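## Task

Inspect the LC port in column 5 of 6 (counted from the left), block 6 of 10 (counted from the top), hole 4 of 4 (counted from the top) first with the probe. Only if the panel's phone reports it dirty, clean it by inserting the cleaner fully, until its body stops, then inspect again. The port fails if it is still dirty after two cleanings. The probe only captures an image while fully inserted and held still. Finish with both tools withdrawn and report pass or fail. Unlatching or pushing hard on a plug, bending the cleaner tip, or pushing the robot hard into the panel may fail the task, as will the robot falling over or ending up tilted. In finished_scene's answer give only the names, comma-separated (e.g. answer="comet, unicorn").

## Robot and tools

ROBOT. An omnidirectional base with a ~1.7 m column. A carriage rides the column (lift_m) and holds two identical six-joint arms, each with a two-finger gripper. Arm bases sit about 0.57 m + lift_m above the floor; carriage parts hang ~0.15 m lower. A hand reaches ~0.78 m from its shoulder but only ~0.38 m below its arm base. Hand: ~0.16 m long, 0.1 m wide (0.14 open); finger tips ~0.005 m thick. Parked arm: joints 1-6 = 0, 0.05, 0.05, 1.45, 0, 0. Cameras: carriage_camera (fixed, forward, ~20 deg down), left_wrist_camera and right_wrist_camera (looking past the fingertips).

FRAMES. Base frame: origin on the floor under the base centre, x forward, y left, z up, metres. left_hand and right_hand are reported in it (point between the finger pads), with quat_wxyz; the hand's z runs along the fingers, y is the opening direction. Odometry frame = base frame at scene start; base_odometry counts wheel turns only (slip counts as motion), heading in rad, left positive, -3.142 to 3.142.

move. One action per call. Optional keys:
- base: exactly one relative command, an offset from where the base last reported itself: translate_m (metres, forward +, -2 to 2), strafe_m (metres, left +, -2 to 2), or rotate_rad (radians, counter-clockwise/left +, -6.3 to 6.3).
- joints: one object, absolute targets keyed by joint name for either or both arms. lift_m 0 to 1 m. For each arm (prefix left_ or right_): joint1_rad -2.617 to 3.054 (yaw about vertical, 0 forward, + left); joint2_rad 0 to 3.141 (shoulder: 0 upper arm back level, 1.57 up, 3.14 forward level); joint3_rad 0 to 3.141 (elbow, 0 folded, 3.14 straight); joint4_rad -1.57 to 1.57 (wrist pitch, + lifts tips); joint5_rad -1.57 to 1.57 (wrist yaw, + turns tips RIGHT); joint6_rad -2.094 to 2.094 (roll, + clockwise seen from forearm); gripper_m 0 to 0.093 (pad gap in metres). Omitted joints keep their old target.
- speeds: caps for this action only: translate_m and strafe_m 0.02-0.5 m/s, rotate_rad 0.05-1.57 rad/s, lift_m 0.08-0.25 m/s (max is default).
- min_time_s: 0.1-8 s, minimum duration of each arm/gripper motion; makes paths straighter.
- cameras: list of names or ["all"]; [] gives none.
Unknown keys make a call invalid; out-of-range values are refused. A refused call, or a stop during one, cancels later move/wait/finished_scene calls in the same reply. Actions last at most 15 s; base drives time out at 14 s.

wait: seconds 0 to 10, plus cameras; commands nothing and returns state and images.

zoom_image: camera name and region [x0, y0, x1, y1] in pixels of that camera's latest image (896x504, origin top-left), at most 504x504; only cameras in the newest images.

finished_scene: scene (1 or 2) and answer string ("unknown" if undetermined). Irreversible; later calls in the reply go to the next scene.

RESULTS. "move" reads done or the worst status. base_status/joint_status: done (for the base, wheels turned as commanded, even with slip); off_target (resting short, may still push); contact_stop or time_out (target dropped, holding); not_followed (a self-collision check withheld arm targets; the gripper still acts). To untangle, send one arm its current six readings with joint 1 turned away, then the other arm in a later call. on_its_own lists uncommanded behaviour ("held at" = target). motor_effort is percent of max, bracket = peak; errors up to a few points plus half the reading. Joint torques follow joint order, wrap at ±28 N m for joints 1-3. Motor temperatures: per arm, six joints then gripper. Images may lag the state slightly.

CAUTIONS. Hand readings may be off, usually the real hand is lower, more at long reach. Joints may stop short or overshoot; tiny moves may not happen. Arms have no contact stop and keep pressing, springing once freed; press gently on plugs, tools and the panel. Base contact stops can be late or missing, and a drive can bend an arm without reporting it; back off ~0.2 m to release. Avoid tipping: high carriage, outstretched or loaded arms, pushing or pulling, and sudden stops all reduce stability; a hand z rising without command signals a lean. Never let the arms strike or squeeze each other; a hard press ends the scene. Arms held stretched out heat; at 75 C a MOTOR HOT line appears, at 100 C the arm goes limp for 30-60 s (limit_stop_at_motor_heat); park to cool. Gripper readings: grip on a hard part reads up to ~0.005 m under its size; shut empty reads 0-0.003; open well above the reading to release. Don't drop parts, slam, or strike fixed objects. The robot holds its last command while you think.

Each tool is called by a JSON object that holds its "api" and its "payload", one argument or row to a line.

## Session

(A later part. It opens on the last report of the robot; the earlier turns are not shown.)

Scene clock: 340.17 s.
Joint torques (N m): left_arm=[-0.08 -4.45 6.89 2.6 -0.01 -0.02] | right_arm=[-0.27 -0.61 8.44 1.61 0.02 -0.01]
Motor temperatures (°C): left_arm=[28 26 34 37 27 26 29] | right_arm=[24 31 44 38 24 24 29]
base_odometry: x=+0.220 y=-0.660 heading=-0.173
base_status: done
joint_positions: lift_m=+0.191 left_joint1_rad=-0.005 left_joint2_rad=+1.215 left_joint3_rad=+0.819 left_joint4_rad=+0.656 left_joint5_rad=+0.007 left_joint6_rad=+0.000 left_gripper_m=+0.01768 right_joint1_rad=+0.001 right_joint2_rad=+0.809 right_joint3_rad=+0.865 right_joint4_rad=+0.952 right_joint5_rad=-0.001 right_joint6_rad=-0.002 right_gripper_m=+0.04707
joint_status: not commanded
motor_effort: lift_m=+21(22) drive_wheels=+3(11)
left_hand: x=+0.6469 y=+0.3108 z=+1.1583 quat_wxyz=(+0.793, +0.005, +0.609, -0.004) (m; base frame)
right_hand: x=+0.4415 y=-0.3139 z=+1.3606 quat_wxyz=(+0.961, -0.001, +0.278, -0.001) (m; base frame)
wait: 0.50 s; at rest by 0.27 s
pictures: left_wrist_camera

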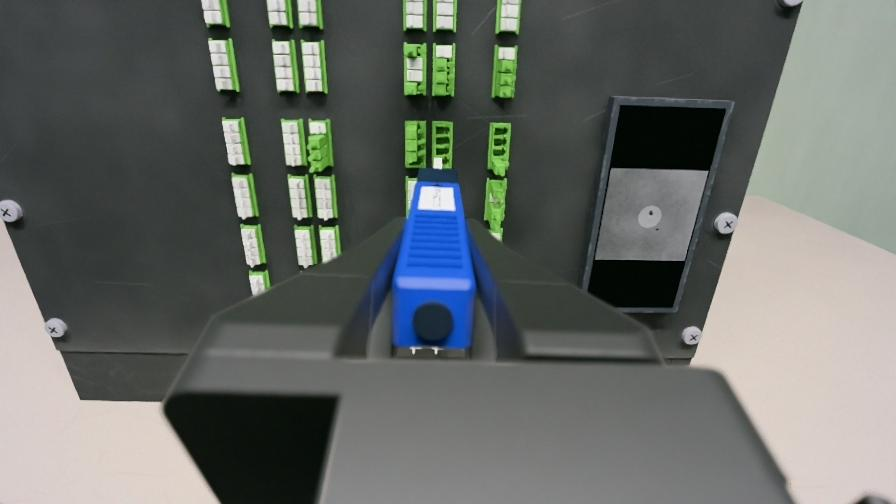

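{"api": "move", "payload": {
  "base": {"strafe_m":-0.003},
  "joints": {"lift_m":0.1893},
  "speeds": {"strafe_m":0.02,"lift_m":0.08},
  "cameras": []
}}

{"api": "wait", "payload": {
  "seconds": 0.5,
  "cameras": ["left_wrist_camera"]
}}

{"api": "zoom_image", "payload": {
  "camera": "left_wrist_camera",
  "region": [410, 125, 470, 185]
}}

Scene clock: 340.83 s.
Joint torques (N m): left_arm=[-0.13 -4.31 7.15 2.62 -0.1 0.02] | right_arm=[-0.32 -0.57 8.46 1.57 0.01 -0.01]
Motor temperatures (°C): left_arm=[28 26 34 37 27 26 29] | right_arm=[24 31 44 38 24 24 29]
move: done
base_odometry: x=+0.219 y=-0.663 heading=-0.172
base_status: done
joint_positions: lift_m=+0.190 left_joint1_rad=-0.006 left_joint2_rad=+1.215 left_joint3_rad=+0.819 left_joint4_rad=+0.657 left_joint5_rad=+0.007 left_joint6_rad=+0.000 left_gripper_m=+0.01768 right_joint1_rad=+0.001 right_joint2_rad=+0.809 right_joint3_rad=+0.865 right_joint4_rad=+0.954 right_joint5_rad=+0.000 right_joint6_rad=-0.002 right_gripper_m=+0.04707
joint_status: all done
motor_effort: lift_m=+21(22) drive_wheels=-5(10)
left_hand: x=+0.6468 y=+0.3106 z=+1.1574 quat_wxyz=(+0.793, +0.005, +0.609, -0.004) (m; base frame)
right_hand: x=+0.4409 y=-0.3141 z=+1.3598 quat_wxyz=(+0.961, +0.000, +0.277, -0.001) (m; base frame)
pictures: none
No camera images: "cameras" was empty.

Scene clock: 341.33 s.
Joint torques (N m): left_arm=[0.1 -4.53 6.83 2.57 -0.09 0.01] | right_arm=[-0.31 -0.58 8.44 1.58 0.01 -0.01]
Motor temperatures (°C): left_arm=[28 26 34 37 27 26 29] | right_arm=[24 31 44 38 24 24 29]
base_odometry: x=+0.219 y=-0.663 heading=-0.172
base_status: done
joint_positions: lift_m=+0.190 left_joint1_rad=-0.006 left_joint2_rad=+1.215 left_joint3_rad=+0.819 left_joint4_rad=+0.657 left_joint5_rad=+0.007 left_joint6_rad=+0.000 left_gripper_m=+0.01768 right_joint1_rad=+0.001 right_joint2_rad=+0.809 right_joint3_rad=+0.865 right_joint4_rad=+0.954 right_joint5_rad=+0.000 right_joint6_rad=-0.002 right_gripper_m=+0.04707
joint_status: all done
motor_effort: lift_m=+21(22) drive_wheels=-5(10)
left_hand: x=+0.6468 y=+0.3106 z=+1.1574 quat_wxyz=(+0.793, +0.005, +0.609, -0.004) (m; base frame)
right_hand: x=+0.4409 y=-0.3141 z=+1.3598 quat_wxyz=(+0.961, +0.000, +0.277, -0.001) (m; base frame)
wait: 0.50 s; at rest by 0.27 s
pictures: left_wrist_camera

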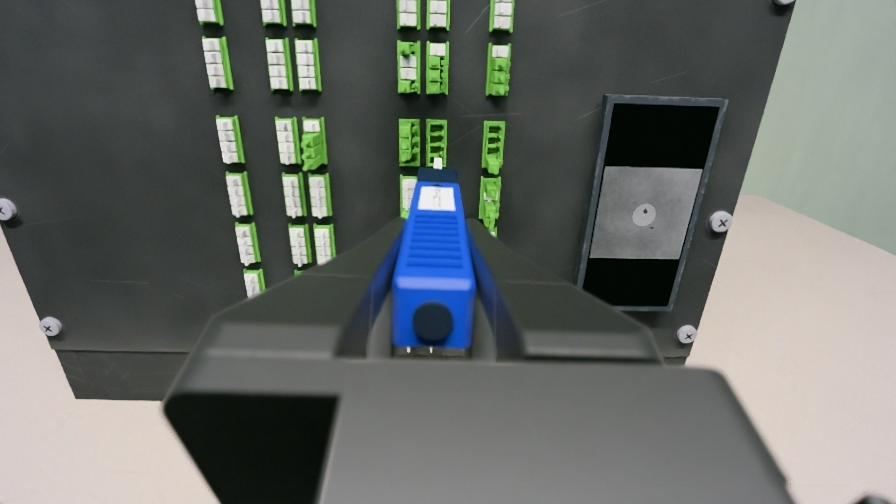

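Scaled by 8.400.

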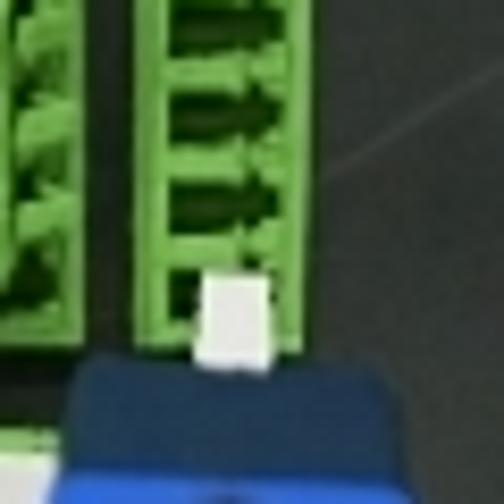

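{"api": "move", "payload": {
  "joints": {"left_joint5_rad":-0.005},
  "cameras": []
}}

{"api": "wait", "payload": {
  "seconds": 0.5,
  "cameras": ["left_wrist_camera"]
}}

{"api": "zoom_image", "payload": {
  "camera": "left_wrist_camera",
  "region": [410, 125, 470, 185]
}}

Scene clock: 341.80 s.
Joint torques (N m): left_arm=[0.02 -4.34 6.89 2.6 -0.2 0.01] | right_arm=[-0.27 -0.59 8.42 1.58 0.01 -0.01]
Motor temperatures (°C): left_arm=[28 26 34 37 27 26 29] | right_arm=[24 31 44 38 24 24 29]
move: done
base_odometry: x=+0.219 y=-0.663 heading=-0.172
base_status: not commanded
joint_positions: lift_m=+0.190 left_joint1_rad=-0.006 left_joint2_rad=+1.215 left_joint3_rad=+0.819 left_joint4_rad=+0.657 left_joint5_rad=+0.004 left_joint6_rad=+0.000 left_gripper_m=+0.01768 right_joint1_rad=+0.001 right_joint2_rad=+0.809 right_joint3_rad=+0.865 right_joint4_rad=+0.954 right_joint5_rad=+0.000 right_joint6_rad=-0.002 right_gripper_m=+0.04707
joint_status: all done
motor_effort: lift_m=+21(21) drive_wheels=-5(5)
left_hand: x=+0.6468 y=+0.3112 z=+1.1574 quat_wxyz=(+0.793, +0.003, +0.609, -0.003) (m; base frame)
right_hand: x=+0.4409 y=-0.3141 z=+1.3598 quat_wxyz=(+0.961, +0.000, +0.277, -0.001) (m; base frame)
pictures: none
No camera images: "cameras" was empty.

Scene clock: 342.30 s.
Joint torques (N m): left_arm=[0.09 -4.6 7.08 2.63 -0.17 0.03] | right_arm=[-0.32 -0.61 8.46 1.57 0.01 -0.01]
Motor temperatures (°C): left_arm=[28 26 34 37 27 26 29] | right_arm=[24 31 44 38 24 24 29]
base_odometry: x=+0.219 y=-0.663 heading=-0.172
base_status: not commanded
joint_positions: lift_m=+0.190 left_joint1_rad=-0.006 left_joint2_rad=+1.215 left_joint3_rad=+0.819 left_joint4_rad=+0.657 left_joint5_rad=+0.004 left_joint6_rad=+0.000 left_gripper_m=+0.01768 right_joint1_rad=+0.001 right_joint2_rad=+0.809 right_joint3_rad=+0.865 right_joint4_rad=+0.954 right_joint5_rad=+0.000 right_joint6_rad=-0.002 right_gripper_m=+0.04707
joint_status: all done
motor_effort: lift_m=+21(21) drive_wheels=-5(5)
left_hand: x=+0.6468 y=+0.3113 z=+1.1574 quat_wxyz=(+0.793, +0.003, +0.609, -0.003) (m; base frame)
right_hand: x=+0.4409 y=-0.3141 z=+1.3598 quat_wxyz=(+0.961, +0.000, +0.277, -0.001) (m; base frame)
wait: 0.50 s; at rest by 0.27 s
pictures: left_wrist_camera

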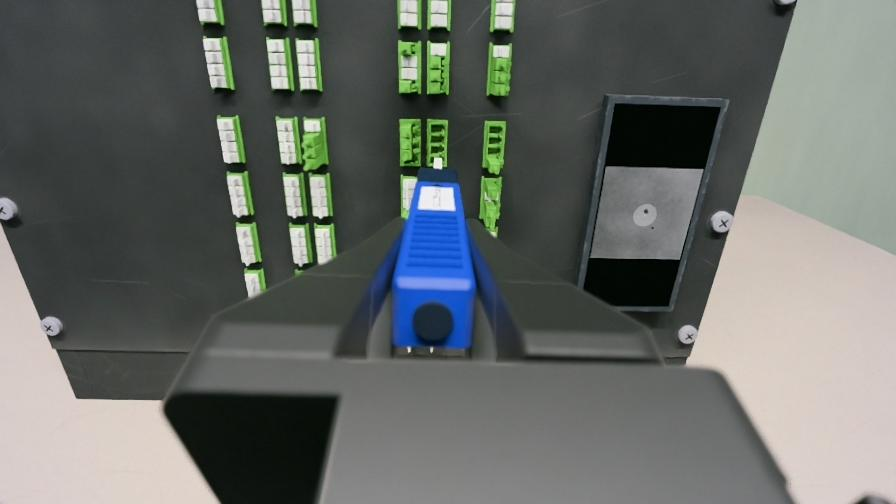

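Scaled by 8.400.

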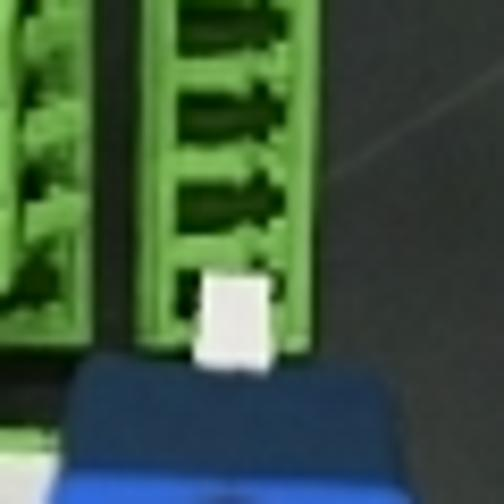

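{"api": "move", "payload": {
  "joints": {"left_joint5_rad":-0.009},
  "cameras": []
}}

{"api": "move", "payload": {
  "base": {"translate_m":0.003},
  "speeds": {"translate_m":0.02},
  "cameras": []
}}

{"api": "wait", "payload": {
  "seconds": 0.5,
  "cameras": ["left_wrist_camera"]
}}

{"api": "zoom_image", "payload": {
  "camera": "left_wrist_camera",
  "region": [410, 125, 470, 185]
}}

Scene clock: 342.73 s.
Joint torques (N m): left_arm=[0.12 -4.41 7.01 2.59 -0.16 -0.01] | right_arm=[-0.32 -0.61 8.43 1.58 0.01 -0.02]
Motor temperatures (°C): left_arm=[28 27 34 37 27 26 29] | right_arm=[24 31 44 37 24 24 29]
move: done
base_odometry: x=+0.219 y=-0.663 heading=-0.172
base_status: not commanded
joint_positions: lift_m=+0.190 left_joint1_rad=-0.006 left_joint2_rad=+1.215 left_joint3_rad=+0.819 left_joint4_rad=+0.657 left_joint5_rad=+0.000 left_joint6_rad=+0.000 left_gripper_m=+0.01768 right_joint1_rad=+0.001 right_joint2_rad=+0.809 right_joint3_rad=+0.865 right_joint4_rad=+0.954 right_joint5_rad=+0.000 right_joint6_rad=-0.002 right_gripper_m=+0.04707
joint_status: all done
motor_effort: lift_m=+21(21) drive_wheels=-5(5)
left_hand: x=+0.6468 y=+0.3119 z=+1.1574 quat_wxyz=(+0.793, +0.002, +0.609, -0.002) (m; base frame)
right_hand: x=+0.4409 y=-0.3141 z=+1.3598 quat_wxyz=(+0.961, +0.000, +0.277, -0.001) (m; base frame)
pictures: none
No camera images: "cameras" was empty.

Scene clock: 343.40 s.
Joint torques (N m): left_arm=[0.03 -4.44 7.01 2.64 -0.18 0.02] | right_arm=[-0.29 -0.68 8.43 1.59 0.02 -0.02]
Motor temperatures (°C): left_arm=[28 27 34 37 27 26 29] | right_arm=[24 31 44 37 24 24 29]
move: done
base_odometry: x=+0.222 y=-0.663 heading=-0.172
base_status: done
joint_positions: lift_m=+0.190 left_joint1_rad=-0.006 left_joint2_rad=+1.215 left_joint3_rad=+0.819 left_joint4_rad=+0.657 left_joint5_rad=-0.002 left_joint6_rad=+0.000 left_gripper_m=+0.01768 right_joint1_rad=+0.001 right_joint2_rad=+0.809 right_joint3_rad=+0.865 right_joint4_rad=+0.951 right_joint5_rad=+0.000 right_joint6_rad=-0.002 right_gripper_m=+0.04707
joint_status: not commanded
motor_effort: lift_m=+21(21) drive_wheels=-6(12)
left_hand: x=+0.6468 y=+0.3123 z=+1.1575 quat_wxyz=(+0.793, +0.001, +0.609, -0.002) (m; base frame)
right_hand: x=+0.4416 y=-0.3141 z=+1.3594 quat_wxyz=(+0.961, +0.000, +0.278, -0.001) (m; base frame)
pictures: none
No camera images: "cameras" was empty.

Scene clock: 343.90 s.
Joint torques (N m): left_arm=[0.03 -4.41 6.79 2.59 -0.11 0.04] | right_arm=[-0.28 -0.61 8.42 1.61 0.01 -0.01]
Motor temperatures (°C): left_arm=[28 27 34 37 27 26 29] | right_arm=[24 31 44 37 24 24 29]
base_odometry: x=+0.222 y=-0.663 heading=-0.172
base_status: done
joint_positions: lift_m=+0.190 left_joint1_rad=-0.006 left_joint2_rad=+1.215 left_joint3_rad=+0.819 left_joint4_rad=+0.657 left_joint5_rad=-0.002 left_joint6_rad=+0.000 left_gripper_m=+0.01768 right_joint1_rad=+0.001 right_joint2_rad=+0.809 right_joint3_rad=+0.865 right_joint4_rad=+0.951 right_joint5_rad=+0.000 right_joint6_rad=-0.002 right_gripper_m=+0.04707
joint_status: not commanded
motor_effort: lift_m=+21(21) drive_wheels=-6(12)
left_hand: x=+0.6468 y=+0.3123 z=+1.1575 quat_wxyz=(+0.793, +0.001, +0.609, -0.002) (m; base frame)
right_hand: x=+0.4416 y=-0.3141 z=+1.3594 quat_wxyz=(+0.961, +0.000, +0.278, -0.001) (m; base frame)
wait: 0.50 s; at rest by 0.27 s
pictures: left_wrist_camera

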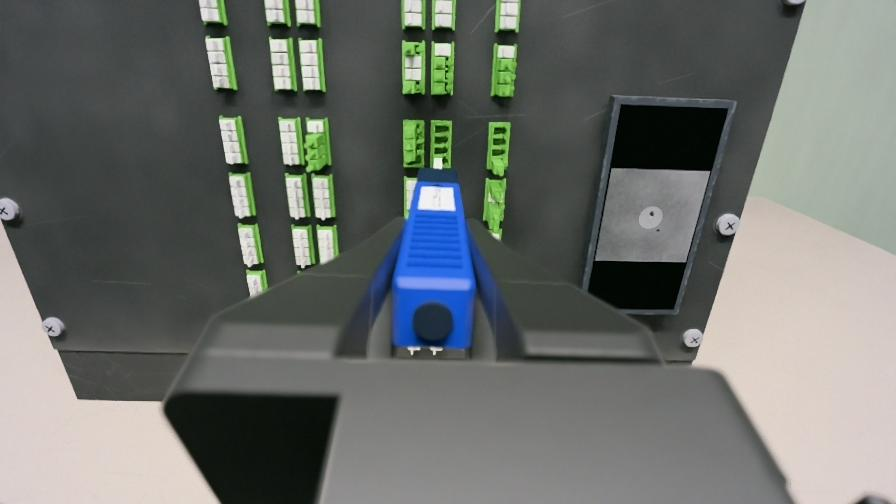

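Scaled by 8.400.

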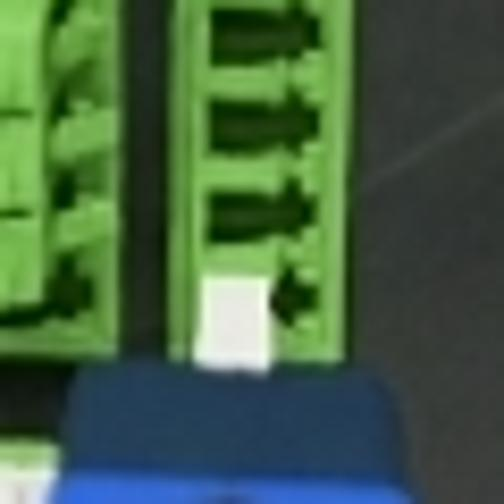

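{"api": "move", "payload": {
  "joints": {"left_joint5_rad":0.010,"lift_m":0.1882},
  "speeds": {"lift_m":0.08},
  "cameras": []
}}

{"api": "wait", "payload": {
  "seconds": 0.5,
  "cameras": ["left_wrist_camera"]
}}

{"api": "zoom_image", "payload": {
  "camera": "left_wrist_camera",
  "region": [410, 125, 470, 185]
}}

Scene clock: 344.53 s.
Joint torques (N m): left_arm=[0.02 -4.36 6.9 2.59 -0.01 0.04] | right_arm=[-0.29 -0.57 8.44 1.6 0.02 -0.01]
Motor temperatures (°C): left_arm=[28 27 34 37 27 26 29] | right_arm=[24 31 44 37 24 24 29]
move: done
base_odometry: x=+0.222 y=-0.663 heading=-0.172
base_status: not commanded
joint_positions: lift_m=+0.188 left_joint1_rad=-0.006 left_joint2_rad=+1.215 left_joint3_rad=+0.819 left_joint4_rad=+0.658 left_joint5_rad=+0.001 left_joint6_rad=+0.000 left_gripper_m=+0.01768 right_joint1_rad=+0.001 right_joint2_rad=+0.809 right_joint3_rad=+0.865 right_joint4_rad=+0.953 right_joint5_rad=+0.000 right_joint6_rad=-0.002 right_gripper_m=+0.04707
joint_status: all done
motor_effort: lift_m=+22(22) drive_wheels=-6(6)
left_hand: x=+0.6467 y=+0.3117 z=+1.1565 quat_wxyz=(+0.793, +0.002, +0.609, -0.002) (m; base frame)
right_hand: x=+0.4413 y=-0.3141 z=+1.3584 quat_wxyz=(+0.961, +0.000, +0.278, -0.001) (m; base frame)
pictures: none
No camera images: "cameras" was empty.

Scene clock: 345.03 s.
Joint torques (N m): left_arm=[0.06 -4.38 6.91 2.57 0.03 0.01] | right_arm=[-0.32 -0.61 8.43 1.59 0.01 -0.01]
Motor temperatures (°C): left_arm=[28 27 34 37 27 26 29] | right_arm=[24 31 44 37 24 24 29]
base_odometry: x=+0.222 y=-0.663 heading=-0.172
base_status: not commanded
joint_positions: lift_m=+0.188 left_joint1_rad=-0.006 left_joint2_rad=+1.215 left_joint3_rad=+0.819 left_joint4_rad=+0.658 left_joint5_rad=+0.001 left_joint6_rad=+0.000 left_gripper_m=+0.01768 right_joint1_rad=+0.001 right_joint2_rad=+0.809 right_joint3_rad=+0.865 right_joint4_rad=+0.953 right_joint5_rad=+0.000 right_joint6_rad=-0.002 right_gripper_m=+0.04707
joint_status: all done
motor_effort: lift_m=+21(22) drive_wheels=-6(6)
left_hand: x=+0.6467 y=+0.3117 z=+1.1565 quat_wxyz=(+0.793, +0.002, +0.609, -0.002) (m; base frame)
right_hand: x=+0.4413 y=-0.3141 z=+1.3584 quat_wxyz=(+0.961, +0.000, +0.278, -0.001) (m; base frame)
wait: 0.50 s; at rest by 0.27 s
pictures: left_wrist_camera

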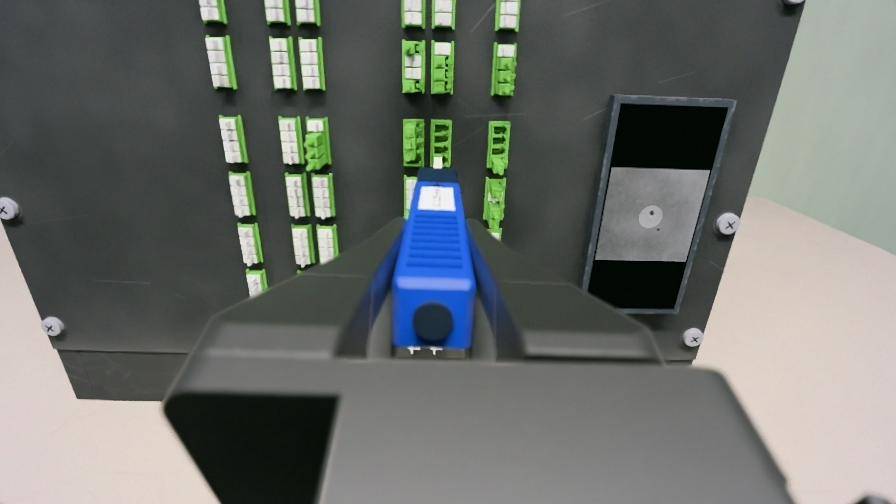

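Scaled by 8.400.

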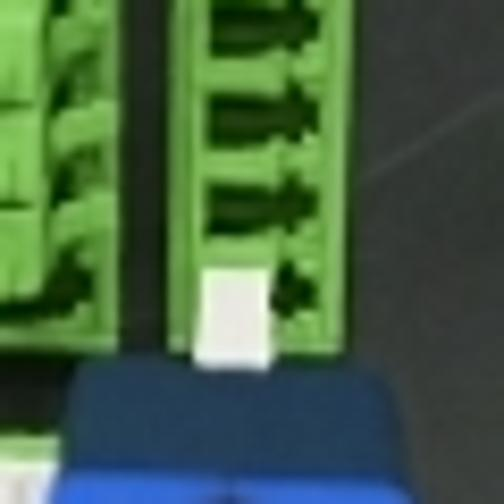

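{"api": "move", "payload": {
  "base": {"translate_m":0.004},
  "speeds": {"translate_m":0.02},
  "cameras": []
}}

{"api": "wait", "payload": {
  "seconds": 0.5,
  "cameras": ["left_wrist_camera"]
}}

{"api": "zoom_image", "payload": {
  "camera": "left_wrist_camera",
  "region": [410, 125, 470, 185]
}}

Scene clock: 345.80 s.
Joint torques (N m): left_arm=[0.01 -4.55 6.9 2.57 0 0] | right_arm=[-0.31 -0.68 8.53 1.58 0.01 -0.01]
Motor temperatures (°C): left_arm=[28 27 34 37 27 26 29] | right_arm=[24 31 44 37 24 24 29]
move: done
base_odometry: x=+0.226 y=-0.663 heading=-0.171
base_status: done
joint_positions: lift_m=+0.188 left_joint1_rad=-0.006 left_joint2_rad=+1.215 left_joint3_rad=+0.819 left_joint4_rad=+0.658 left_joint5_rad=+0.004 left_joint6_rad=+0.000 left_gripper_m=+0.01768 right_joint1_rad=+0.001 right_joint2_rad=+0.809 right_joint3_rad=+0.865 right_joint4_rad=+0.952 right_joint5_rad=+0.000 right_joint6_rad=-0.002 right_gripper_m=+0.04707
joint_status: not commanded
motor_effort: lift_m=+21(21) drive_wheels=-6(12)
left_hand: x=+0.6467 y=+0.3113 z=+1.1565 quat_wxyz=(+0.793, +0.003, +0.609, -0.003) (m; base frame)
right_hand: x=+0.4414 y=-0.3141 z=+1.3583 quat_wxyz=(+0.961, +0.000, +0.278, -0.001) (m; base frame)
pictures: none
No camera images: "cameras" was empty.

Scene clock: 346.30 s.
Joint torques (N m): left_arm=[0.16 -4.33 6.84 2.57 -0.03 0] | right_arm=[-0.31 -0.61 8.43 1.6 0.02 -0.01]
Motor temperatures (°C): left_arm=[28 27 34 38 27 26 29] | right_arm=[24 31 44 37 24 24 29]
base_odometry: x=+0.226 y=-0.663 heading=-0.171
base_status: done
joint_positions: lift_m=+0.188 left_joint1_rad=-0.006 left_joint2_rad=+1.215 left_joint3_rad=+0.819 left_joint4_rad=+0.658 left_joint5_rad=+0.004 left_joint6_rad=+0.000 left_gripper_m=+0.01768 right_joint1_rad=+0.001 right_joint2_rad=+0.809 right_joint3_rad=+0.865 right_joint4_rad=+0.952 right_joint5_rad=+0.000 right_joint6_rad=-0.002 right_gripper_m=+0.04707
joint_status: not commanded
motor_effort: lift_m=+21(21) drive_wheels=-6(12)
left_hand: x=+0.6467 y=+0.3113 z=+1.1565 quat_wxyz=(+0.793, +0.003, +0.609, -0.003) (m; base frame)
right_hand: x=+0.4414 y=-0.3141 z=+1.3583 quat_wxyz=(+0.961, +0.000, +0.278, -0.001) (m; base frame)
wait: 0.50 s; at rest by 0.27 s
pictures: left_wrist_camera

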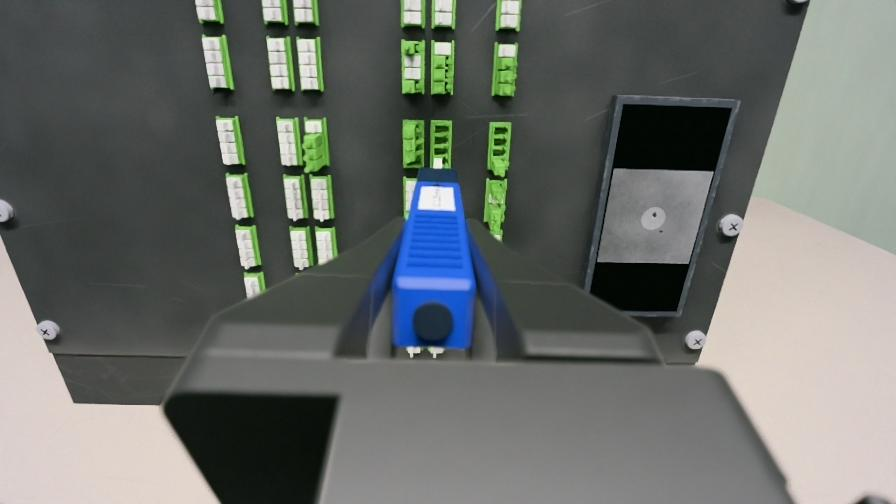

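Scaled by 8.400.

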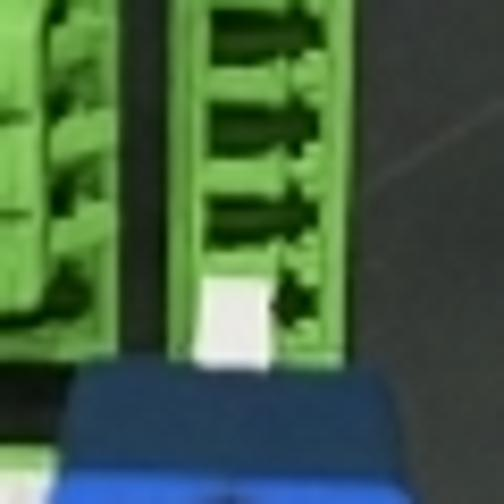

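{"api": "move", "payload": {
  "base": {"translate_m":0.005},
  "speeds": {"translate_m":0.02},
  "cameras": []
}}

{"api": "wait", "payload": {
  "seconds": 0.5,
  "cameras": ["left_wrist_camera"]
}}

{"api": "zoom_image", "payload": {
  "camera": "left_wrist_camera",
  "region": [410, 125, 470, 185]
}}

Scene clock: 347.17 s.
Joint torques (N m): left_arm=[-0.09 -4.49 6.89 2.59 -0.01 0.01] | right_arm=[-0.31 -0.61 8.36 1.59 0.02 0]
Motor temperatures (°C): left_arm=[28 27 34 38 27 26 29] | right_arm=[24 31 44 37 24 24 29]
move: done
base_odometry: x=+0.231 y=-0.664 heading=-0.170
base_status: done
joint_positions: lift_m=+0.188 left_joint1_rad=-0.006 left_joint2_rad=+1.215 left_joint3_rad=+0.819 left_joint4_rad=+0.659 left_joint5_rad=+0.004 left_joint6_rad=+0.000 left_gripper_m=+0.01768 right_joint1_rad=+0.001 right_joint2_rad=+0.809 right_joint3_rad=+0.865 right_joint4_rad=+0.953 right_joint5_rad=+0.000 right_joint6_rad=-0.002 right_gripper_m=+0.04707
joint_status: not commanded
motor_effort: lift_m=+21(22) drive_wheels=-6(12)
left_hand: x=+0.6467 y=+0.3111 z=+1.1566 quat_wxyz=(+0.794, +0.003, +0.609, -0.004) (m; base frame)
right_hand: x=+0.4413 y=-0.3141 z=+1.3584 quat_wxyz=(+0.961, +0.000, +0.278, -0.001) (m; base frame)
pictures: none
No camera images: "cameras" was empty.

Scene clock: 347.67 s.
Joint torques (N m): left_arm=[0.12 -4.23 6.97 2.6 0.01 -0.01] | right_arm=[-0.34 -0.5 8.43 1.61 0.01 -0.01]
Motor temperatures (°C): left_arm=[28 27 34 38 27 26 29] | right_arm=[24 31 44 37 24 24 29]
base_odometry: x=+0.231 y=-0.664 heading=-0.170
base_status: done
joint_positions: lift_m=+0.188 left_joint1_rad=-0.006 left_joint2_rad=+1.215 left_joint3_rad=+0.819 left_joint4_rad=+0.659 left_joint5_rad=+0.004 left_joint6_rad=+0.000 left_gripper_m=+0.01768 right_joint1_rad=+0.001 right_joint2_rad=+0.809 right_joint3_rad=+0.865 right_joint4_rad=+0.953 right_joint5_rad=+0.000 right_joint6_rad=-0.002 right_gripper_m=+0.04707
joint_status: not commanded
motor_effort: lift_m=+21(22) drive_wheels=-6(12)
left_hand: x=+0.6467 y=+0.3111 z=+1.1566 quat_wxyz=(+0.794, +0.003, +0.609, -0.004) (m; base frame)
right_hand: x=+0.4413 y=-0.3141 z=+1.3584 quat_wxyz=(+0.961, +0.000, +0.278, -0.001) (m; base frame)
wait: 0.50 s; at rest by 0.27 s
pictures: left_wrist_camera

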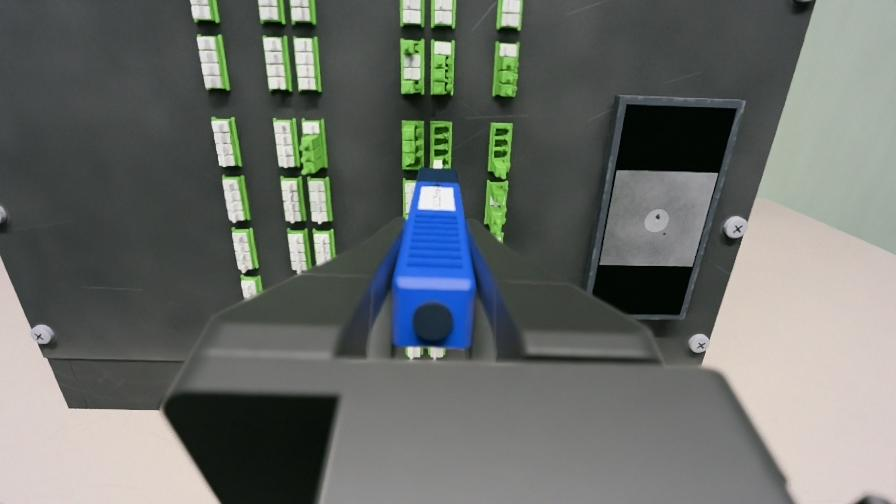

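Scaled by 8.400.

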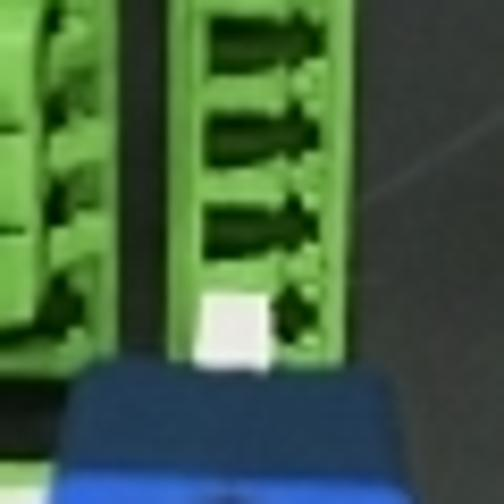

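{"api": "move", "payload": {
  "base": {"translate_m":0.005},
  "speeds": {"translate_m":0.02},
  "cameras": []
}}

{"api": "wait", "payload": {
  "seconds": 0.5,
  "cameras": ["left_wrist_camera"]
}}

{"api": "zoom_image", "payload": {
  "camera": "left_wrist_camera",
  "region": [410, 125, 470, 185]
}}

Scene clock: 348.47 s.
Joint torques (N m): left_arm=[-0.03 -4.48 6.93 2.59 -0.01 -0.01] | right_arm=[-0.31 -0.58 8.4 1.58 0.02 -0.01]
Motor temperatures (°C): left_arm=[28 27 34 38 27 26 29] | right_arm=[24 31 44 37 24 24 29]
move: done
base_odometry: x=+0.236 y=-0.664 heading=-0.170
base_status: done
joint_positions: lift_m=+0.188 left_joint1_rad=-0.006 left_joint2_rad=+1.215 left_joint3_rad=+0.819 left_joint4_rad=+0.659 left_joint5_rad=+0.006 left_joint6_rad=+0.000 left_gripper_m=+0.01768 right_joint1_rad=+0.001 right_joint2_rad=+0.809 right_joint3_rad=+0.865 right_joint4_rad=+0.953 right_joint5_rad=+0.000 right_joint6_rad=-0.002 right_gripper_m=+0.04707
joint_status: not commanded
motor_effort: lift_m=+22(22) drive_wheels=+5(13)
left_hand: x=+0.6467 y=+0.3109 z=+1.1566 quat_wxyz=(+0.794, +0.004, +0.609, -0.004) (m; base frame)
right_hand: x=+0.4412 y=-0.3141 z=+1.3585 quat_wxyz=(+0.961, +0.000, +0.277, -0.001) (m; base frame)
pictures: none
No camera images: "cameras" was empty.

Scene clock: 348.97 s.
Joint torques (N m): left_arm=[0.14 -4.55 6.89 2.54 -0.05 0.02] | right_arm=[-0.31 -0.65 8.4 1.59 0.02 -0.01]
Motor temperatures (°C): left_arm=[28 27 34 38 27 26 29] | right_arm=[24 31 44 37 24 24 29]
base_odometry: x=+0.236 y=-0.664 heading=-0.170
base_status: done
joint_positions: lift_m=+0.188 left_joint1_rad=-0.006 left_joint2_rad=+1.215 left_joint3_rad=+0.819 left_joint4_rad=+0.659 left_joint5_rad=+0.006 left_joint6_rad=+0.000 left_gripper_m=+0.01768 right_joint1_rad=+0.001 right_joint2_rad=+0.809 right_joint3_rad=+0.865 right_joint4_rad=+0.953 right_joint5_rad=+0.000 right_joint6_rad=-0.002 right_gripper_m=+0.04707
joint_status: not commanded
motor_effort: lift_m=+21(22) drive_wheels=+6(13)
left_hand: x=+0.6467 y=+0.3109 z=+1.1566 quat_wxyz=(+0.794, +0.004, +0.609, -0.004) (m; base frame)
right_hand: x=+0.4412 y=-0.3141 z=+1.3585 quat_wxyz=(+0.961, +0.000, +0.277, -0.001) (m; base frame)
wait: 0.50 s; at rest by 0.27 s
pictures: left_wrist_camera

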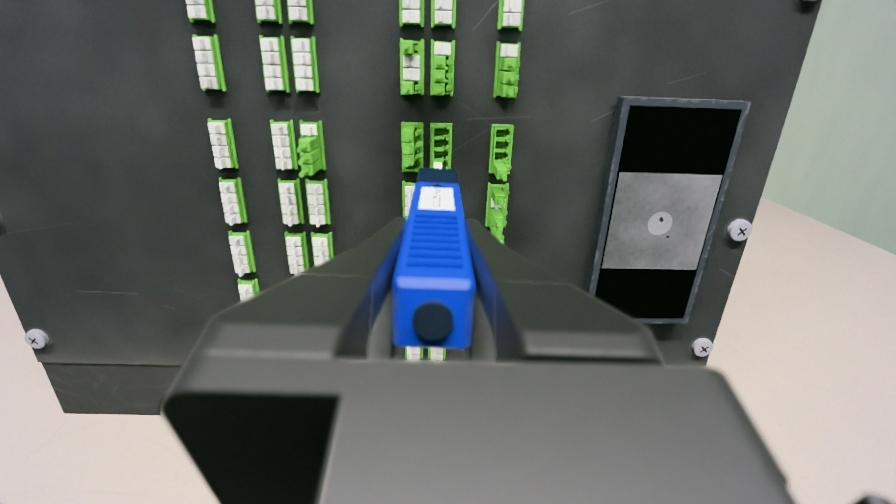

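Scaled by 8.400.

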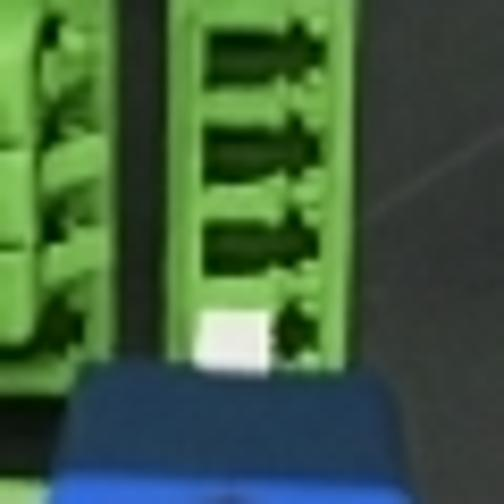

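{"api": "move", "payload": {
  "base": {"translate_m":0.006},
  "speeds": {"translate_m":0.02},
  "cameras": []
}}

{"api": "wait", "payload": {
  "seconds": 0.5,
  "cameras": ["left_wrist_camera"]
}}

{"api": "zoom_image", "payload": {
  "camera": "left_wrist_camera",
  "region": [410, 125, 470, 185]
}}

Scene clock: 349.80 s.
Joint torques (N m): left_arm=[0.03 -4.55 7.01 2.59 -0.05 -0.04] | right_arm=[-0.36 -0.57 8.47 1.62 0.01 -0.01]
Motor temperatures (°C): left_arm=[28 27 34 38 27 26 29] | right_arm=[24 31 44 37 24 24 29]
move: done
base_odometry: x=+0.242 y=-0.665 heading=-0.169
base_status: done
joint_positions: lift_m=+0.188 left_joint1_rad=-0.006 left_joint2_rad=+1.215 left_joint3_rad=+0.819 left_joint4_rad=+0.659 left_joint5_rad=+0.008 left_joint6_rad=+0.000 left_gripper_m=+0.01768 right_joint1_rad=+0.001 right_joint2_rad=+0.809 right_joint3_rad=+0.865 right_joint4_rad=+0.951 right_joint5_rad=+0.000 right_joint6_rad=-0.002 right_gripper_m=+0.04707
joint_status: not commanded
motor_effort: lift_m=+21(22) drive_wheels=+6(12)
left_hand: x=+0.6467 y=+0.3105 z=+1.1566 quat_wxyz=(+0.794, +0.005, +0.608, -0.005) (m; base frame)
right_hand: x=+0.4416 y=-0.3141 z=+1.3582 quat_wxyz=(+0.961, +0.000, +0.278, -0.001) (m; base frame)
pictures: none
No camera images: "cameras" was empty.

Scene clock: 350.30 s.
Joint torques (N m): left_arm=[0.03 -4.45 6.93 2.59 -0.07 -0.02] | right_arm=[-0.31 -0.62 8.4 1.62 0.02 -0.01]
Motor temperatures (°C): left_arm=[28 27 34 38 27 26 29] | right_arm=[24 31 44 37 24 24 29]
base_odometry: x=+0.242 y=-0.665 heading=-0.169
base_status: done
joint_positions: lift_m=+0.188 left_joint1_rad=-0.006 left_joint2_rad=+1.215 left_joint3_rad=+0.819 left_joint4_rad=+0.659 left_joint5_rad=+0.008 left_joint6_rad=+0.000 left_gripper_m=+0.01768 right_joint1_rad=+0.001 right_joint2_rad=+0.809 right_joint3_rad=+0.865 right_joint4_rad=+0.951 right_joint5_rad=+0.000 right_joint6_rad=-0.002 right_gripper_m=+0.04707
joint_status: not commanded
motor_effort: lift_m=+21(22) drive_wheels=+6(12)
left_hand: x=+0.6467 y=+0.3105 z=+1.1566 quat_wxyz=(+0.794, +0.005, +0.608, -0.005) (m; base frame)
right_hand: x=+0.4416 y=-0.3141 z=+1.3582 quat_wxyz=(+0.961, +0.000, +0.278, -0.001) (m; base frame)
wait: 0.50 s; at rest by 0.27 s
pictures: left_wrist_camera

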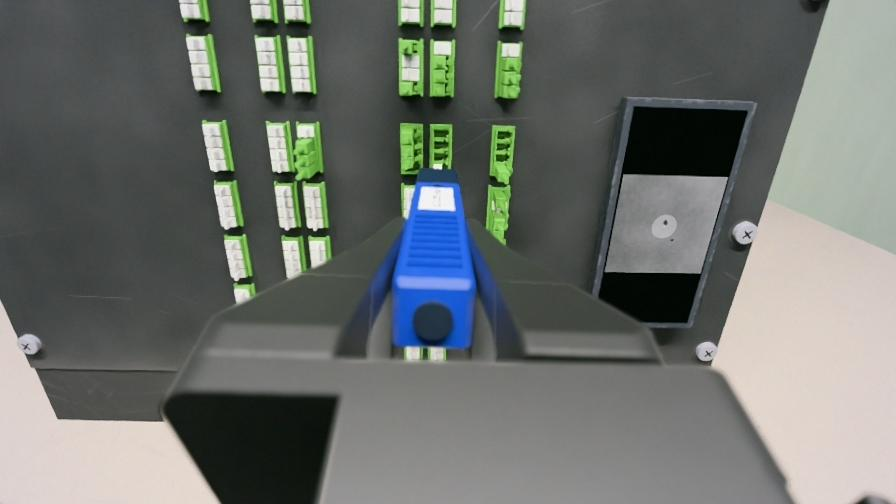

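Scaled by 8.400.

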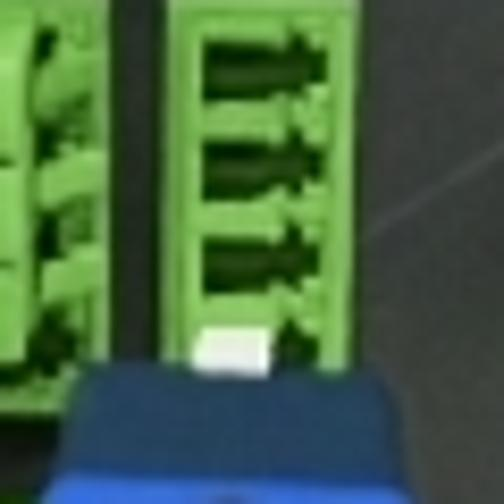

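{"api": "move", "payload": {
  "base": {"translate_m":0.006},
  "speeds": {"translate_m":0.02},
  "cameras": []
}}

{"api": "wait", "payload": {
  "seconds": 0.5,
  "cameras": ["left_wrist_camera"]
}}

{"api": "zoom_image", "payload": {
  "camera": "left_wrist_camera",
  "region": [410, 125, 470, 185]
}}

Scene clock: 351.17 s.
Joint torques (N m): left_arm=[-0.05 -3.44 7.36 2.63 -0.12 0.03] | right_arm=[-0.29 -0.62 8.4 1.62 0.01 -0.01]
Motor temperatures (°C): left_arm=[28 27 34 38 27 26 29] | right_arm=[24 31 44 37 24 24 29]
move: done
base_odometry: x=+0.248 y=-0.665 heading=-0.168
base_status: done
joint_positions: lift_m=+0.188 left_joint1_rad=-0.006 left_joint2_rad=+1.206 left_joint3_rad=+0.814 left_joint4_rad=+0.657 left_joint5_rad=+0.012 left_joint6_rad=+0.000 left_gripper_m=+0.01768 right_joint1_rad=+0.001 right_joint2_rad=+0.809 right_joint3_rad=+0.865 right_joint4_rad=+0.951 right_joint5_rad=+0.000 right_joint6_rad=-0.002 right_gripper_m=+0.04707
joint_status: not commanded
motor_effort: lift_m=+21(22) drive_wheels=+7(13)
left_hand: x=+0.6445 y=+0.3099 z=+1.1574 quat_wxyz=(+0.794, +0.006, +0.607, -0.006) (m; base frame)
right_hand: x=+0.4416 y=-0.3141 z=+1.3582 quat_wxyz=(+0.961, +0.000, +0.278, -0.001) (m; base frame)
pictures: none
No camera images: "cameras" was empty.

Scene clock: 351.67 s.
Joint torques (N m): left_arm=[0.13 -3.69 7.35 2.62 -0.05 0.04] | right_arm=[-0.28 -0.59 8.42 1.62 0.02 -0.01]
Motor temperatures (°C): left_arm=[28 27 34 38 27 26 29] | right_arm=[24 31 44 37 24 24 29]
base_odometry: x=+0.248 y=-0.665 heading=-0.168
base_status: done
joint_positions: lift_m=+0.188 left_joint1_rad=-0.006 left_joint2_rad=+1.206 left_joint3_rad=+0.814 left_joint4_rad=+0.657 left_joint5_rad=+0.012 left_joint6_rad=+0.000 left_gripper_m=+0.01768 right_joint1_rad=+0.001 right_joint2_rad=+0.809 right_joint3_rad=+0.865 right_joint4_rad=+0.951 right_joint5_rad=+0.000 right_joint6_rad=-0.002 right_gripper_m=+0.04707
joint_status: not commanded
motor_effort: lift_m=+21(22) drive_wheels=+7(13)
left_hand: x=+0.6445 y=+0.3099 z=+1.1574 quat_wxyz=(+0.794, +0.006, +0.607, -0.006) (m; base frame)
right_hand: x=+0.4416 y=-0.3141 z=+1.3582 quat_wxyz=(+0.961, +0.000, +0.278, -0.001) (m; base frame)
wait: 0.50 s; at rest by 0.27 s
pictures: left_wrist_camera

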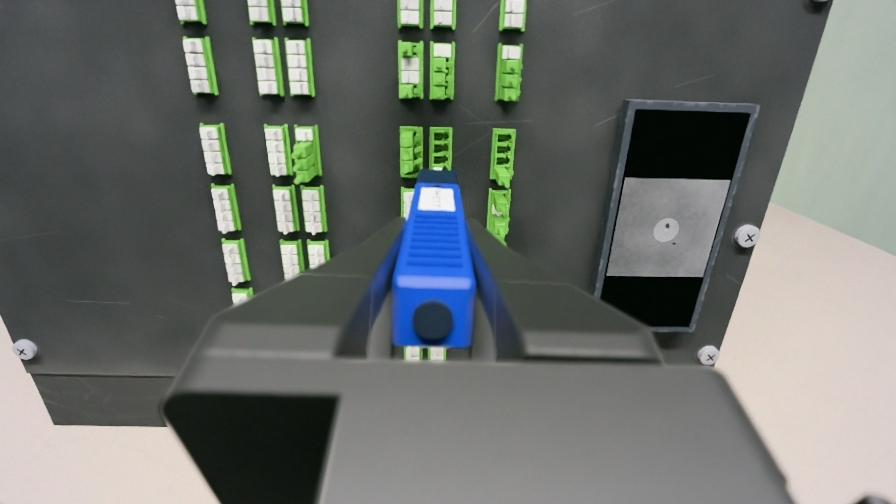

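Scaled by 8.400.

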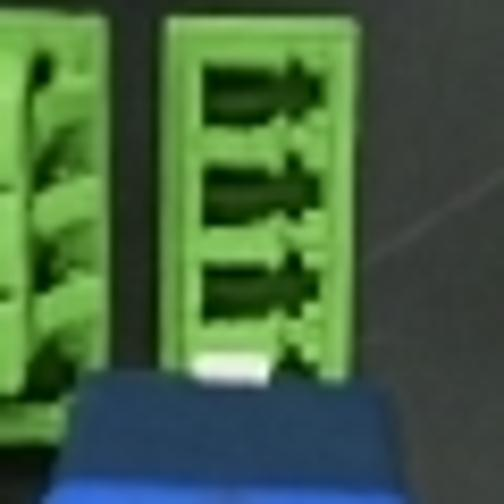

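{"api": "move", "payload": {
  "base": {"translate_m":0.005},
  "speeds": {"translate_m":0.02,"lift_m":0.08},
  "joints": {"lift_m":0.1858},
  "cameras": []
}}

{"api": "wait", "payload": {
  "seconds": 0.5,
  "cameras": ["left_wrist_camera"]
}}

{"api": "zoom_image", "payload": {
  "camera": "left_wrist_camera",
  "region": [410, 125, 470, 185]
}}

Scene clock: 352.50 s.
Joint torques (N m): left_arm=[-0.08 -2.33 7.97 2.62 -0.13 0.01] | right_arm=[-0.31 -0.55 8.43 1.58 0.01 -0.01]
Motor temperatures (°C): left_arm=[28 27 34 38 27 26 29] | right_arm=[24 31 44 36 24 24 29]
move: done
base_odometry: x=+0.253 y=-0.666 heading=-0.167
base_status: done
joint_positions: lift_m=+0.186 left_joint1_rad=-0.006 left_joint2_rad=+1.190 left_joint3_rad=+0.808 left_joint4_rad=+0.653 left_joint5_rad=+0.014 left_joint6_rad=+0.000 left_gripper_m=+0.01768 right_joint1_rad=+0.001 right_joint2_rad=+0.809 right_joint3_rad=+0.865 right_joint4_rad=+0.954 right_joint5_rad=+0.000 right_joint6_rad=-0.002 right_gripper_m=+0.04707
joint_status: all done
motor_effort: lift_m=+22(22) drive_wheels=+8(15)
left_hand: x=+0.6406 y=+0.3095 z=+1.1572 quat_wxyz=(+0.796, +0.007, +0.605, -0.007) (m; base frame)
right_hand: x=+0.4410 y=-0.3141 z=+1.3562 quat_wxyz=(+0.961, +0.000, +0.277, -0.001) (m; base frame)
pictures: none
No camera images: "cameras" was empty.

Scene clock: 353.00 s.
Joint torques (N m): left_arm=[-0.06 -2.06 7.98 2.63 -0.11 0.01] | right_arm=[-0.31 -0.58 8.43 1.56 0.02 -0.01]
Motor temperatures (°C): left_arm=[28 27 34 38 27 26 29] | right_arm=[24 31 44 36 24 24 29]
base_odometry: x=+0.253 y=-0.666 heading=-0.167
base_status: done
joint_positions: lift_m=+0.186 left_joint1_rad=-0.006 left_joint2_rad=+1.190 left_joint3_rad=+0.808 left_joint4_rad=+0.653 left_joint5_rad=+0.014 left_joint6_rad=+0.000 left_gripper_m=+0.01768 right_joint1_rad=+0.001 right_joint2_rad=+0.809 right_joint3_rad=+0.865 right_joint4_rad=+0.954 right_joint5_rad=+0.000 right_joint6_rad=-0.002 right_gripper_m=+0.04707
joint_status: all done
motor_effort: lift_m=+22(22) drive_wheels=+8(15)
left_hand: x=+0.6406 y=+0.3095 z=+1.1572 quat_wxyz=(+0.796, +0.007, +0.605, -0.007) (m; base frame)
right_hand: x=+0.4410 y=-0.3141 z=+1.3562 quat_wxyz=(+0.961, +0.000, +0.277, -0.001) (m; base frame)
wait: 0.50 s; at rest by 0.27 s
pictures: left_wrist_camera

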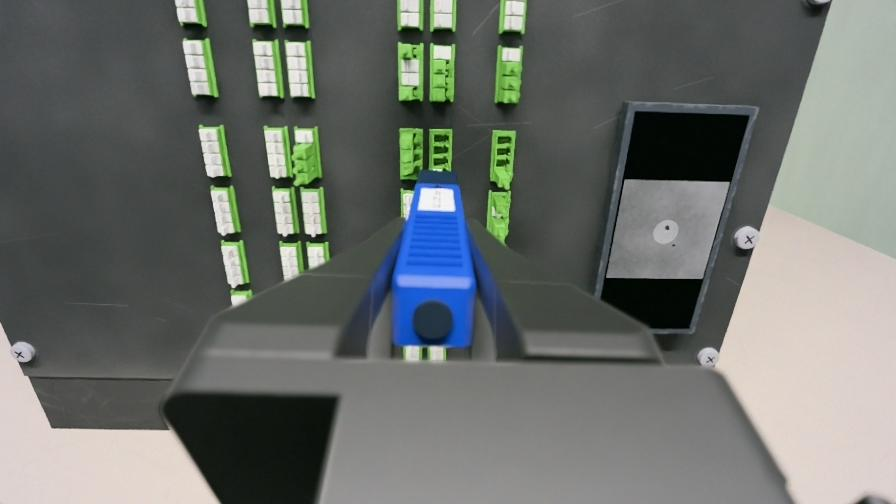

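Scaled by 8.400.

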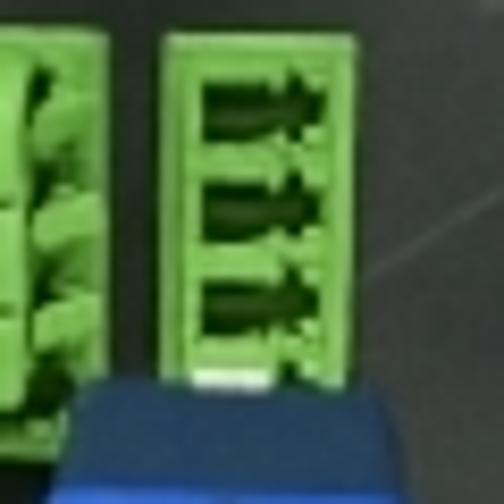

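{"api": "move", "payload": {
  "base": {"translate_m":0.003},
  "speeds": {"translate_m":0.02,"lift_m":0.08},
  "joints": {"lift_m":0.1845,"left_joint2_rad":1.245,"left_joint4_rad":0.68},
  "min_time_s": 0.6,
  "cameras": []
}}

{"api": "wait", "payload": {
  "seconds": 0.5,
  "cameras": ["left_wrist_camera"]
}}

{"api": "zoom_image", "payload": {
  "camera": "left_wrist_camera",
  "region": [410, 125, 470, 185]
}}

Scene clock: 354.07 s.
Joint torques (N m): left_arm=[0.1 0.43 8.17 2.68 -0.15 0.02] | right_arm=[-0.32 -0.57 8.4 1.58 0.01 -0.01]
Motor temperatures (°C): left_arm=[28 27 35 38 27 26 29] | right_arm=[24 31 44 36 24 24 29]
move: done
base_odometry: x=+0.256 y=-0.666 heading=-0.167
base_status: done
joint_positions: lift_m=+0.185 left_joint1_rad=-0.006 left_joint2_rad=+1.187 left_joint3_rad=+0.807 left_joint4_rad=+0.658 left_joint5_rad=+0.016 left_joint6_rad=+0.000 left_gripper_m=+0.01768 right_joint1_rad=+0.001 right_joint2_rad=+0.809 right_joint3_rad=+0.865 right_joint4_rad=+0.954 right_joint5_rad=+0.000 right_joint6_rad=-0.002 right_gripper_m=+0.04707
joint_status: all done
motor_effort: lift_m=+22(23) drive_wheels=+8(14)
left_hand: x=+0.6394 y=+0.3091 z=+1.1579 quat_wxyz=(+0.798, +0.008, +0.602, -0.007) (m; base frame)
right_hand: x=+0.4411 y=-0.3141 z=+1.3548 quat_wxyz=(+0.961, +0.000, +0.277, -0.001) (m; base frame)
pictures: none
No camera images: "cameras" was empty.

Scene clock: 354.57 s.
Joint torques (N m): left_arm=[0.1 0.36 7.99 2.74 -0.09 0.06] | right_arm=[-0.28 -0.58 8.42 1.57 0.01 -0.01]
Motor temperatures (°C): left_arm=[28 27 35 38 27 26 29] | right_arm=[24 31 44 36 24 24 29]
base_odometry: x=+0.256 y=-0.666 heading=-0.167
base_status: done
joint_positions: lift_m=+0.185 left_joint1_rad=-0.006 left_joint2_rad=+1.187 left_joint3_rad=+0.807 left_joint4_rad=+0.658 left_joint5_rad=+0.016 left_joint6_rad=+0.000 left_gripper_m=+0.01768 right_joint1_rad=+0.001 right_joint2_rad=+0.809 right_joint3_rad=+0.865 right_joint4_rad=+0.954 right_joint5_rad=+0.000 right_joint6_rad=-0.002 right_gripper_m=+0.04707
joint_status: all done
motor_effort: lift_m=+21(23) drive_wheels=+8(14)
left_hand: x=+0.6394 y=+0.3091 z=+1.1579 quat_wxyz=(+0.798, +0.008, +0.602, -0.007) (m; base frame)
right_hand: x=+0.4411 y=-0.3141 z=+1.3548 quat_wxyz=(+0.961, +0.000, +0.277, -0.001) (m; base frame)
wait: 0.50 s; at rest by 0.27 s
pictures: left_wrist_camera

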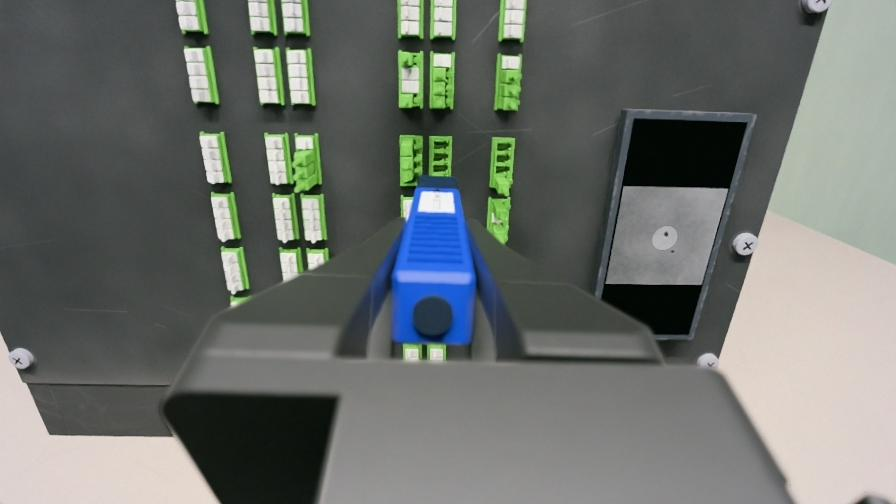

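Scaled by 8.400.

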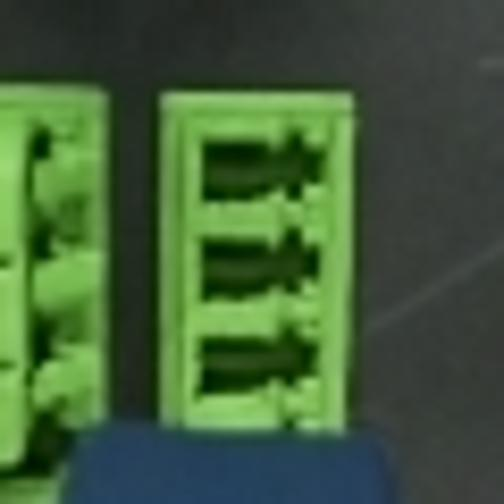

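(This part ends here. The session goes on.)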